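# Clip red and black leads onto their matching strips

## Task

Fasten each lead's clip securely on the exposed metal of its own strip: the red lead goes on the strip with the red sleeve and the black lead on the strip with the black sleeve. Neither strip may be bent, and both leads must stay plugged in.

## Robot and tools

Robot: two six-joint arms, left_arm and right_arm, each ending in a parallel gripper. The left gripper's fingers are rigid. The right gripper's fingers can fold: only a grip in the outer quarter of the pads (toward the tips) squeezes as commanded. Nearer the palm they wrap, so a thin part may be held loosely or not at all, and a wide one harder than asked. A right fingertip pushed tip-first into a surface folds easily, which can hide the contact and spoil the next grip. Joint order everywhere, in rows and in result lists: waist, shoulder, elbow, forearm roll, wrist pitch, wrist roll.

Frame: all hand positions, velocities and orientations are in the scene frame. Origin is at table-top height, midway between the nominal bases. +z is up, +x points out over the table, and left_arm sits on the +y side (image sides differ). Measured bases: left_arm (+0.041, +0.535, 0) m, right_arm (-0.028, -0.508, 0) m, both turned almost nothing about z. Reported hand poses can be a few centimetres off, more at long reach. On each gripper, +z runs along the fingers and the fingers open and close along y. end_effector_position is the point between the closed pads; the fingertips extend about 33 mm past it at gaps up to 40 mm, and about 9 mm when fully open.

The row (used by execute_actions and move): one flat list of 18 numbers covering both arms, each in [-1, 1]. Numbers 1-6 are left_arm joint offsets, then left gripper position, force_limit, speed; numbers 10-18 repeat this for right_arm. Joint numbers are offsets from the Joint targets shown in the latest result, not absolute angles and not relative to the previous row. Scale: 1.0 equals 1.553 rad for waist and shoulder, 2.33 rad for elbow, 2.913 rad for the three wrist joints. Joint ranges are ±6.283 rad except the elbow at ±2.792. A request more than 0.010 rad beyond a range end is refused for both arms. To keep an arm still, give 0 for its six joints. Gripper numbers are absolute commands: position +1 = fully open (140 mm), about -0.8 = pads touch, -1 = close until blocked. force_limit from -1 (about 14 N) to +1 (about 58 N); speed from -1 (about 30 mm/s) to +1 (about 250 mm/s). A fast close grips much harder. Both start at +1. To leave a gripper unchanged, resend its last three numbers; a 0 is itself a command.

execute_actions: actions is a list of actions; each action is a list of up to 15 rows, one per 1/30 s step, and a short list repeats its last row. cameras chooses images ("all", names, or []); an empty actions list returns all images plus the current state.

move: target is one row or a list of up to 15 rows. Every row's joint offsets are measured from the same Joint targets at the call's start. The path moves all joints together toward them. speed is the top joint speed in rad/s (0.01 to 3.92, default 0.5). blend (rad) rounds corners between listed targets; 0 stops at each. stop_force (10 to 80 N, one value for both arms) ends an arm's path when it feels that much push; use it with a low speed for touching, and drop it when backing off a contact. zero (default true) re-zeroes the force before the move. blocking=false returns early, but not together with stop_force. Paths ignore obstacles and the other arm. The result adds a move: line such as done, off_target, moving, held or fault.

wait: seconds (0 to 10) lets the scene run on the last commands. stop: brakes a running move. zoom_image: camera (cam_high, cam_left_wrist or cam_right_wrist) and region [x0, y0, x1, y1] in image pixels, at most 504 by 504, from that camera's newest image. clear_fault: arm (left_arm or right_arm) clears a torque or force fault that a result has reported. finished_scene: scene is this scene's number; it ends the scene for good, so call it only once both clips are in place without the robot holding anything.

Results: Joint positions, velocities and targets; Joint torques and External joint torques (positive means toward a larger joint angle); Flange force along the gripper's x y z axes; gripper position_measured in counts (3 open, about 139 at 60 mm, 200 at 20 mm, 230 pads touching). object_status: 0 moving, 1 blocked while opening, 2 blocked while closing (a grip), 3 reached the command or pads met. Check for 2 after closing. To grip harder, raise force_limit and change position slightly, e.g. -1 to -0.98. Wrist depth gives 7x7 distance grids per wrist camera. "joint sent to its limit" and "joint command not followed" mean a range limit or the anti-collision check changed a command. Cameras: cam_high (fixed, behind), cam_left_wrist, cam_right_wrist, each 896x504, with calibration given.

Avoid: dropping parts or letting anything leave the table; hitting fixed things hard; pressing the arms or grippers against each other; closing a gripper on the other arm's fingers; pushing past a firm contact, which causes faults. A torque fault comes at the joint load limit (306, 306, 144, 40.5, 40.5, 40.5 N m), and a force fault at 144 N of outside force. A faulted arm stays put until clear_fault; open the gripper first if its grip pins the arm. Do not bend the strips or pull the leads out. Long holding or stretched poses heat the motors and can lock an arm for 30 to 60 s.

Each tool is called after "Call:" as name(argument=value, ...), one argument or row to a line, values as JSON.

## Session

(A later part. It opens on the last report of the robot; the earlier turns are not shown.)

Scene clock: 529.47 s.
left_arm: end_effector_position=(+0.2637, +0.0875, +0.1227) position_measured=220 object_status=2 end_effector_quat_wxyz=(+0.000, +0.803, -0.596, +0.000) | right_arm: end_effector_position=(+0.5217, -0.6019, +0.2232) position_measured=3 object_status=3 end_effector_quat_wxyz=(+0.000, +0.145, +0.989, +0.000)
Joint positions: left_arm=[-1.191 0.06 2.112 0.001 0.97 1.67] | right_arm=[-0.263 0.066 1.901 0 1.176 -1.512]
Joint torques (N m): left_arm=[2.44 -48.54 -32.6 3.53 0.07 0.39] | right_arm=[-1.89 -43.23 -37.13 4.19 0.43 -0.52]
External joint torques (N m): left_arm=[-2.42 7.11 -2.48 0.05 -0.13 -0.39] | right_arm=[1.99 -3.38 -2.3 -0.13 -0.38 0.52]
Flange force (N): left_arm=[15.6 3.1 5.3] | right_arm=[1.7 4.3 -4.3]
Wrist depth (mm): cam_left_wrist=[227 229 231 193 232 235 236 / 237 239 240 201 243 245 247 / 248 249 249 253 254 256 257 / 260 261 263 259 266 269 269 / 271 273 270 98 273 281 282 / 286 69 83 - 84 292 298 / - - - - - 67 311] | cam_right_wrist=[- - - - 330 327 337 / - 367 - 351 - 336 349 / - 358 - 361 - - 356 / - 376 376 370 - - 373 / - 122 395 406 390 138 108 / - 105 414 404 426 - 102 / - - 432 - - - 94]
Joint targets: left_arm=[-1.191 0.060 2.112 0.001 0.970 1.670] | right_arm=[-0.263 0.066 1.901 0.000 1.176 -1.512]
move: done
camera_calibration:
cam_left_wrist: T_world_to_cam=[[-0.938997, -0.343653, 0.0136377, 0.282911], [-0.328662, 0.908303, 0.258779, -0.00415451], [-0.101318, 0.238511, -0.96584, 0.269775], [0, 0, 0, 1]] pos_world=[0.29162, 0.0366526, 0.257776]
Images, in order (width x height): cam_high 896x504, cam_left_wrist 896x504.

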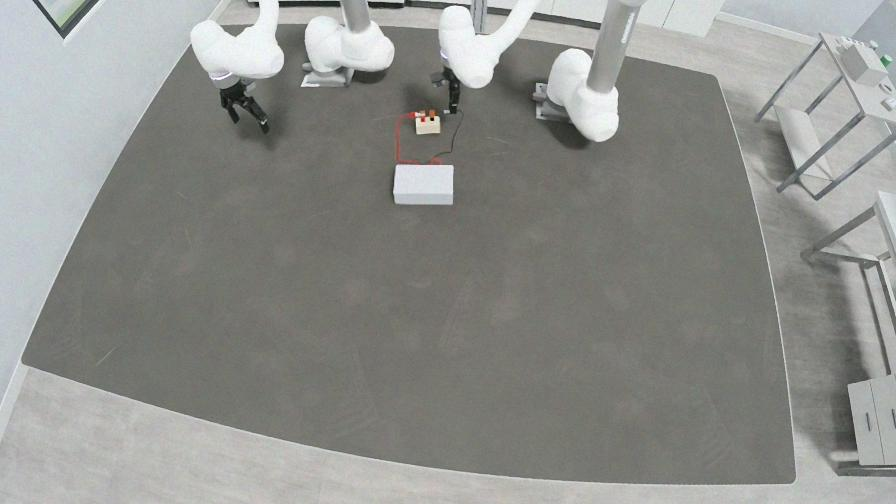

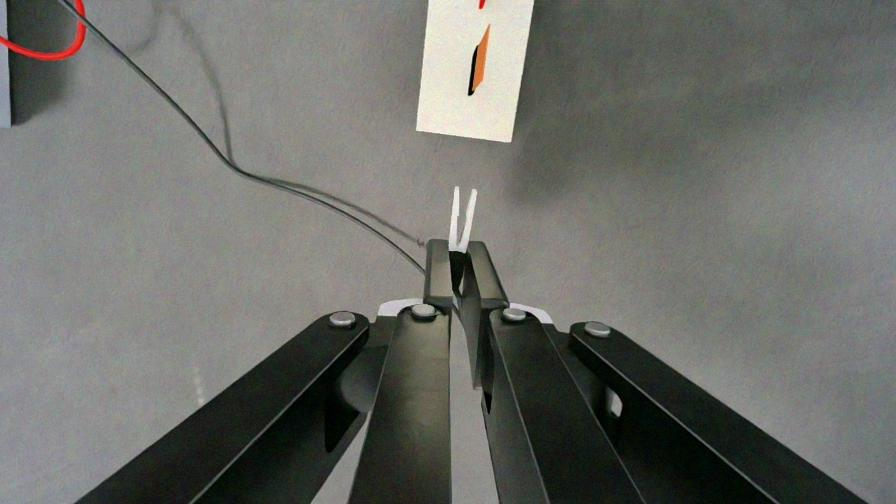

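Call:
move(
  target=[-0.0044,0.0285,-0.0212,0,0.0016,0.0041,-1,-1,-1,0,0,0,0,0,0,1,1,1],
  speed=0.08,
  cameras=["cam_left_wrist"],
)

Call:
zoom_image(
  camera="cam_left_wrist",
  region=[380, 80, 560, 260],
)

Scene clock: 563.20 s.
left_arm: end_effector_position=(+0.2715, +0.0591, +0.1228) position_measured=220 object_status=2 end_effector_quat_wxyz=(+0.000, +0.797, -0.604, +0.000) | right_arm: end_effector_position=(+0.5217, -0.6019, +0.2232) position_measured=3 object_status=3 end_effector_quat_wxyz=(+0.000, +0.145, +0.989, +0.000)
Joint positions: left_arm=[-1.198 0.104 2.062 0.001 0.975 1.682] | right_arm=[-0.263 0.066 1.901 0 1.176 -1.512]
Joint torques (N m): left_arm=[2.82 -51.49 -32.4 3.62 0.15 0.34] | right_arm=[-1.78 -43.36 -37.19 4.2 0.43 -0.52]
External joint torques (N m): left_arm=[-2.73 5.34 -2.57 -0.03 -0.2 -0.34] | right_arm=[1.78 -3.46 -2.41 -0.13 -0.39 0.52]
Flange force (N): left_arm=[13.0 3.6 3.3] | right_arm=[1.6 4.0 -4.5]
Wrist depth (mm): cam_left_wrist=[227 229 230 192 233 234 236 / 237 239 239 200 243 244 246 / 248 249 254 210 254 256 257 / 259 261 262 259 267 266 270 / 271 273 269 98 102 282 283 / 285 69 83 - 84 292 297 / - - - - - 67 311] | cam_right_wrist=[- - 334 328 326 332 331 / - - - 353 - 340 344 / 361 365 - 355 348 - - / 373 376 - - - - 369 / 385 122 405 400 394 137 114 / - 104 401 - - 407 102 / - - 429 425 - 423 97]
Joint targets: left_arm=[-1.198 0.105 2.062 0.001 0.975 1.682] | right_arm=[-0.263 0.066 1.901 0.000 1.176 -1.512]
move: done
camera_calibration:
cam_left_wrist: T_world_to_cam=[[-0.945254, -0.326054, 0.0135775, 0.281283], [-0.311694, 0.914381, 0.258368, 0.0193119], [-0.096657, 0.239991, -0.965951, 0.276087], [0, 0, 0, 1]] pos_world=[0.298589, 0.00779665, 0.257878]
Images, in order (width x height): cam_left_wrist 896x504.

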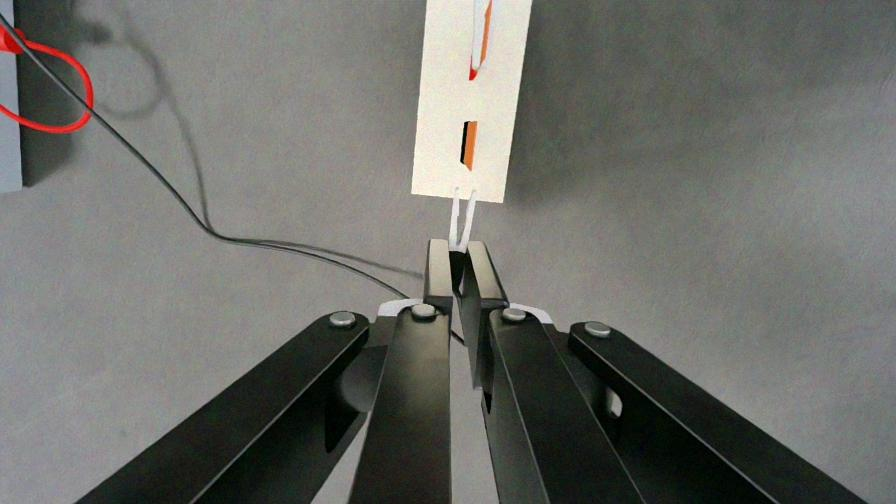

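Scaled by 2.800 from the camera's 896x504 image, which has a finer 1280x720 frame.

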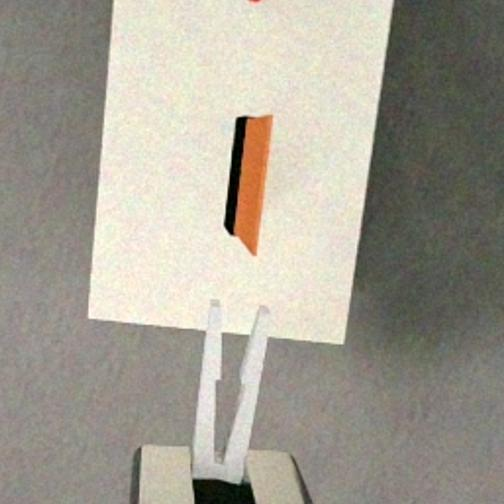

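Call:
move(
  target=[-0.0038,0.0187,-0.0147,0,0.0016,-0.002,-1,-1,-1,0,0,0,0,0,0,1,1,1],
  speed=0.03,
  cameras=["cam_left_wrist","cam_high"],
)

Call:
zoom_image(
  camera="cam_left_wrist",
  region=[380, 80, 560, 260],
)

Call:
zoom_image(
  camera="cam_high",
  region=[400, 90, 470, 150],
)

Scene clock: 573.10 s.
left_arm: end_effector_position=(+0.2760, +0.0394, +0.1231) position_measured=220 object_status=2 end_effector_quat_wxyz=(+0.000, +0.797, -0.604, +0.000) | right_arm: end_effector_position=(+0.5217, -0.6019, +0.2232) position_measured=3 object_status=3 end_effector_quat_wxyz=(+0.000, +0.145, +0.989, +0.000)
Joint positions: left_arm=[-1.204 0.134 2.028 0.001 0.979 1.676] | right_arm=[-0.263 0.066 1.901 0 1.176 -1.512]
Joint torques (N m): left_arm=[2.5 -55.83 -32.67 3.61 0.09 0.35] | right_arm=[-1.69 -43.27 -37.15 4.17 0.46 -0.52]
External joint torques (N m): left_arm=[-2.49 6.74 -2.49 0 -0.14 -0.35] | right_arm=[1.74 -3.42 -2.46 -0.1 -0.43 0.52]
Flange force (N): left_arm=[14.8 2.7 4.6] | right_arm=[1.5 3.9 -4.5]
Wrist depth (mm): cam_left_wrist=[227 229 231 229 234 234 236 / 238 239 240 201 242 244 246 / 248 249 251 209 254 256 257 / 259 261 263 214 267 267 269 / 271 274 271 98 272 280 282 / 284 69 83 - 84 - 299 / - - - - - 67 311] | cam_right_wrist=[327 326 332 330 329 327 330 / - - 344 342 - - 336 / - - 358 344 354 - - / - - - 369 369 - 375 / - 121 389 397 393 138 108 / - 105 394 421 409 - 102 / - - - - - - 97]
Joint targets: left_arm=[-1.204 0.134 2.028 0.001 0.979 1.676] | right_arm=[-0.263 0.066 1.901 0.000 1.176 -1.512]
move: done
camera_calibration:
cam_left_wrist: T_world_to_cam=[[-0.945298, -0.325924, 0.0135879, 0.279059], [-0.311618, 0.914556, 0.257839, 0.0386432], [-0.0964627, 0.2395, -0.966092, 0.281479], [0, 0, 0, 1]] pos_world=[0.302988, -0.0118035, 0.258179]
Images, in order (width x height): cam_high 896x504, cam_left_wrist 896x504.

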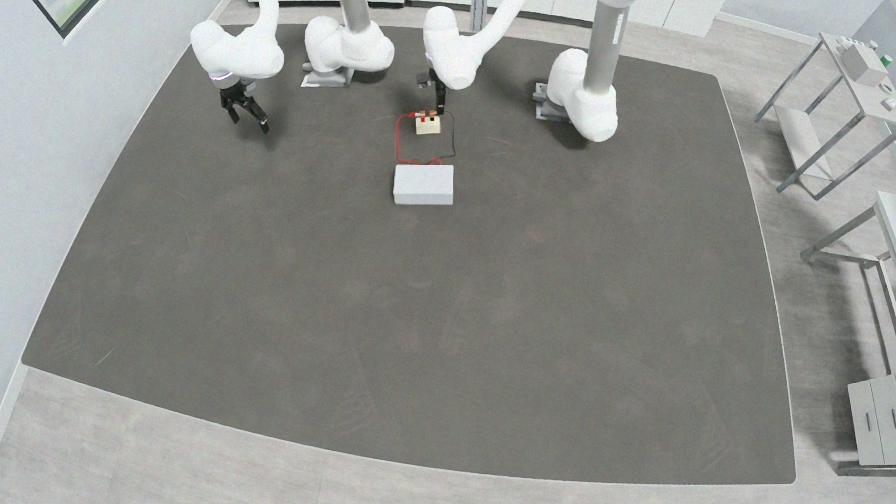

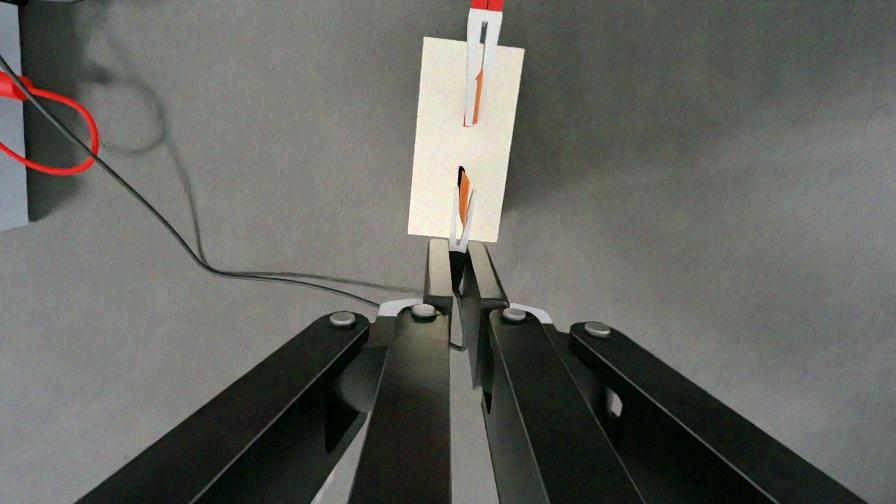

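Scaled by 2.800 from the camera's 896x504 image, which has a finer 1280x720 frame.

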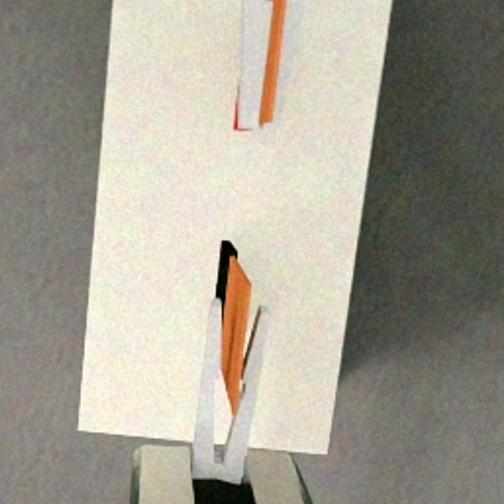

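Scaled by 7.200 from the camera's 896x504 image, which has a finer 1280x720 frame.

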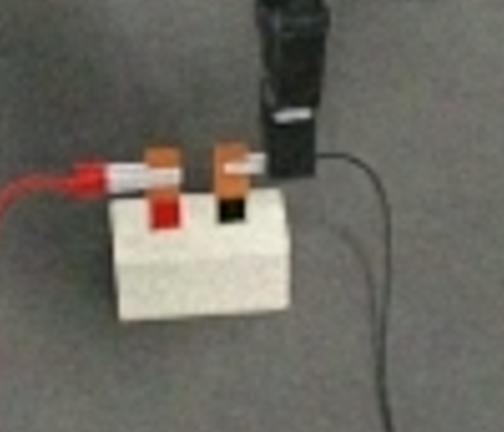

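Call:
move(
  target=[
    [0,0,0,0,0,0,-0.25,-1,-1,0,0,0,0,0,0,1,1,1],
    [0,-0.0532,-0.0477,0,0.0667,0,-0.25,-1,-1,0,0,0,0,0,0,1,1,1],
  ],
  speed=0.25,
  cameras=["cam_left_wrist","cam_high"],
)

Call:
zoom_image(
  camera="cam_left_wrist",
  region=[360, 60, 560, 260],
)

Call:
zoom_image(
  camera="cam_high",
  region=[400, 90, 470, 170],
)

Scene clock: 585.10 s.
left_arm: end_effector_position=(+0.2761, +0.0393, +0.2230) position_measured=160 object_status=3 end_effector_quat_wxyz=(+0.000, +0.797, -0.604, +0.000) | right_arm: end_effector_position=(+0.5217, -0.6019, +0.2232) position_measured=3 object_status=3 end_effector_quat_wxyz=(+0.000, +0.145, +0.989, +0.000)
Joint positions: left_arm=[-1.204 0.051 1.917 0.001 1.174 1.676] | right_arm=[-0.263 0.066 1.901 0 1.176 -1.512]
Joint torques (N m): left_arm=[2.07 -51.5 -36.54 3.91 0.09 0.38] | right_arm=[-1.89 -43.11 -37.21 4.16 0.4 -0.51]
External joint torques (N m): left_arm=[-2.06 7.08 -2.48 0.08 -0.15 -0.38] | right_arm=[1.84 -2.92 -2.17 -0.11 -0.36 0.51]
Flange force (N): left_arm=[15.6 1.9 1.9] | right_arm=[1.2 4.1 -3.9]
Wrist depth (mm): cam_left_wrist=[258 318 320 321 323 325 329 / 270 329 333 331 337 340 342 / 281 345 348 346 350 355 347 / 359 362 362 364 363 370 374 / 376 373 99 383 111 386 393 / - - - 405 75 95 409 / - - - 427 - - 67] | cam_right_wrist=[- - - 329 - 329 334 / 354 347 - 351 - - 341 / - 354 360 - 358 - 361 / 367 373 - - - 148 369 / 385 122 389 - - 138 108 / - 105 - 404 404 - 102 / - 427 416 427 448 426 -]
Joint targets: left_arm=[-1.204 0.051 1.917 0.001 1.174 1.676] | right_arm=[-0.263 0.066 1.901 0.000 1.176 -1.512]
move: done
camera_calibration:
cam_left_wrist: T_world_to_cam=[[-0.945254, -0.326052, 0.013578, 0.27772], [-0.311692, 0.914382, 0.258368, 0.0129302], [-0.096657, 0.239991, -0.965951, 0.378062], [0, 0, 0, 1]] pos_world=[0.303089, -0.0120034, 0.358078]
Images, in order (width x height): cam_high 896x504, cam_left_wrist 896x504.

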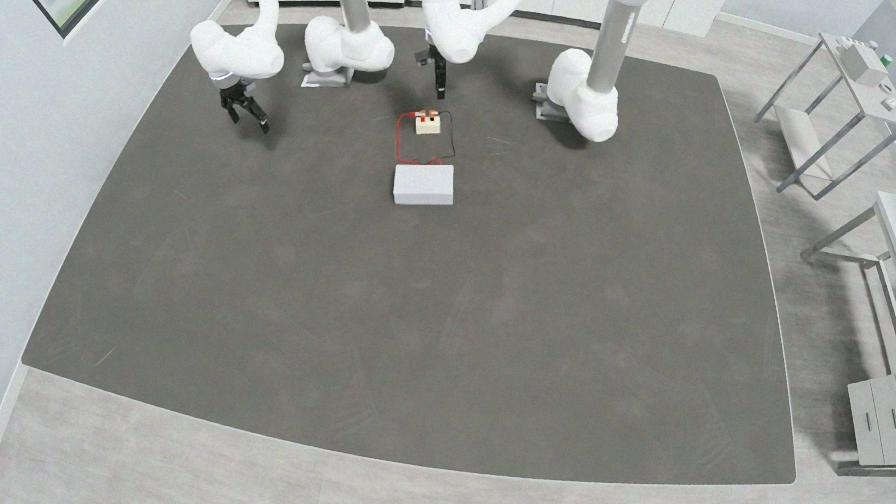

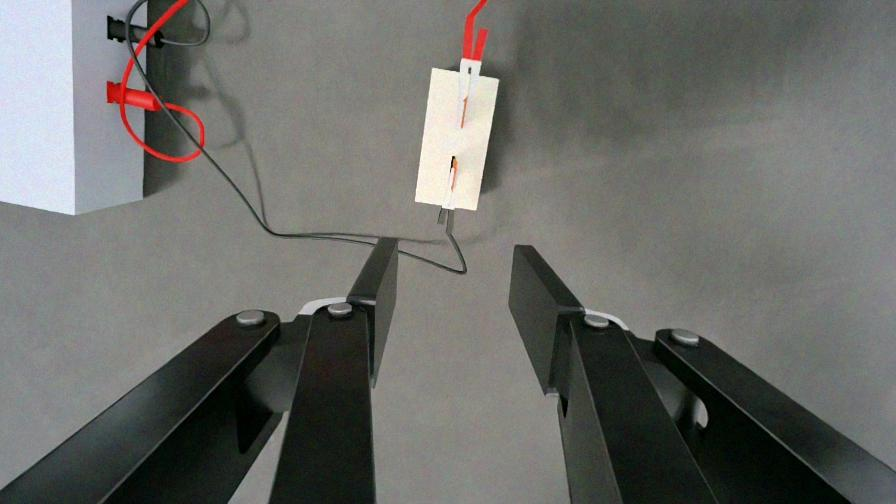

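Scaled by 2.520 from the camera's 896x504 image, which has a finer 1280x720 frame.

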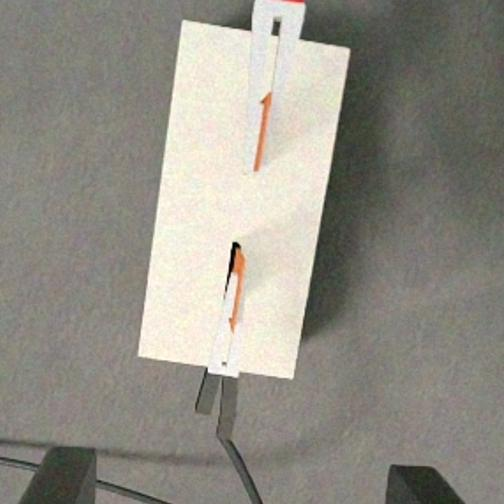

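Scaled by 6.300 from the camera's 896x504 image, which has a finer 1280x720 frame.

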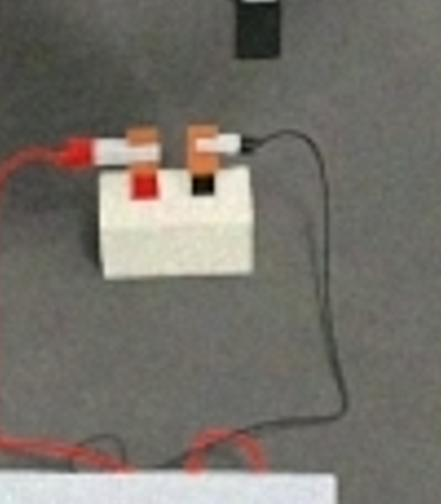

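Both are clipped and the leads are still plugged in.

Call:
finished_scene(
  scene=1,
)

The scene is finished: the task was done.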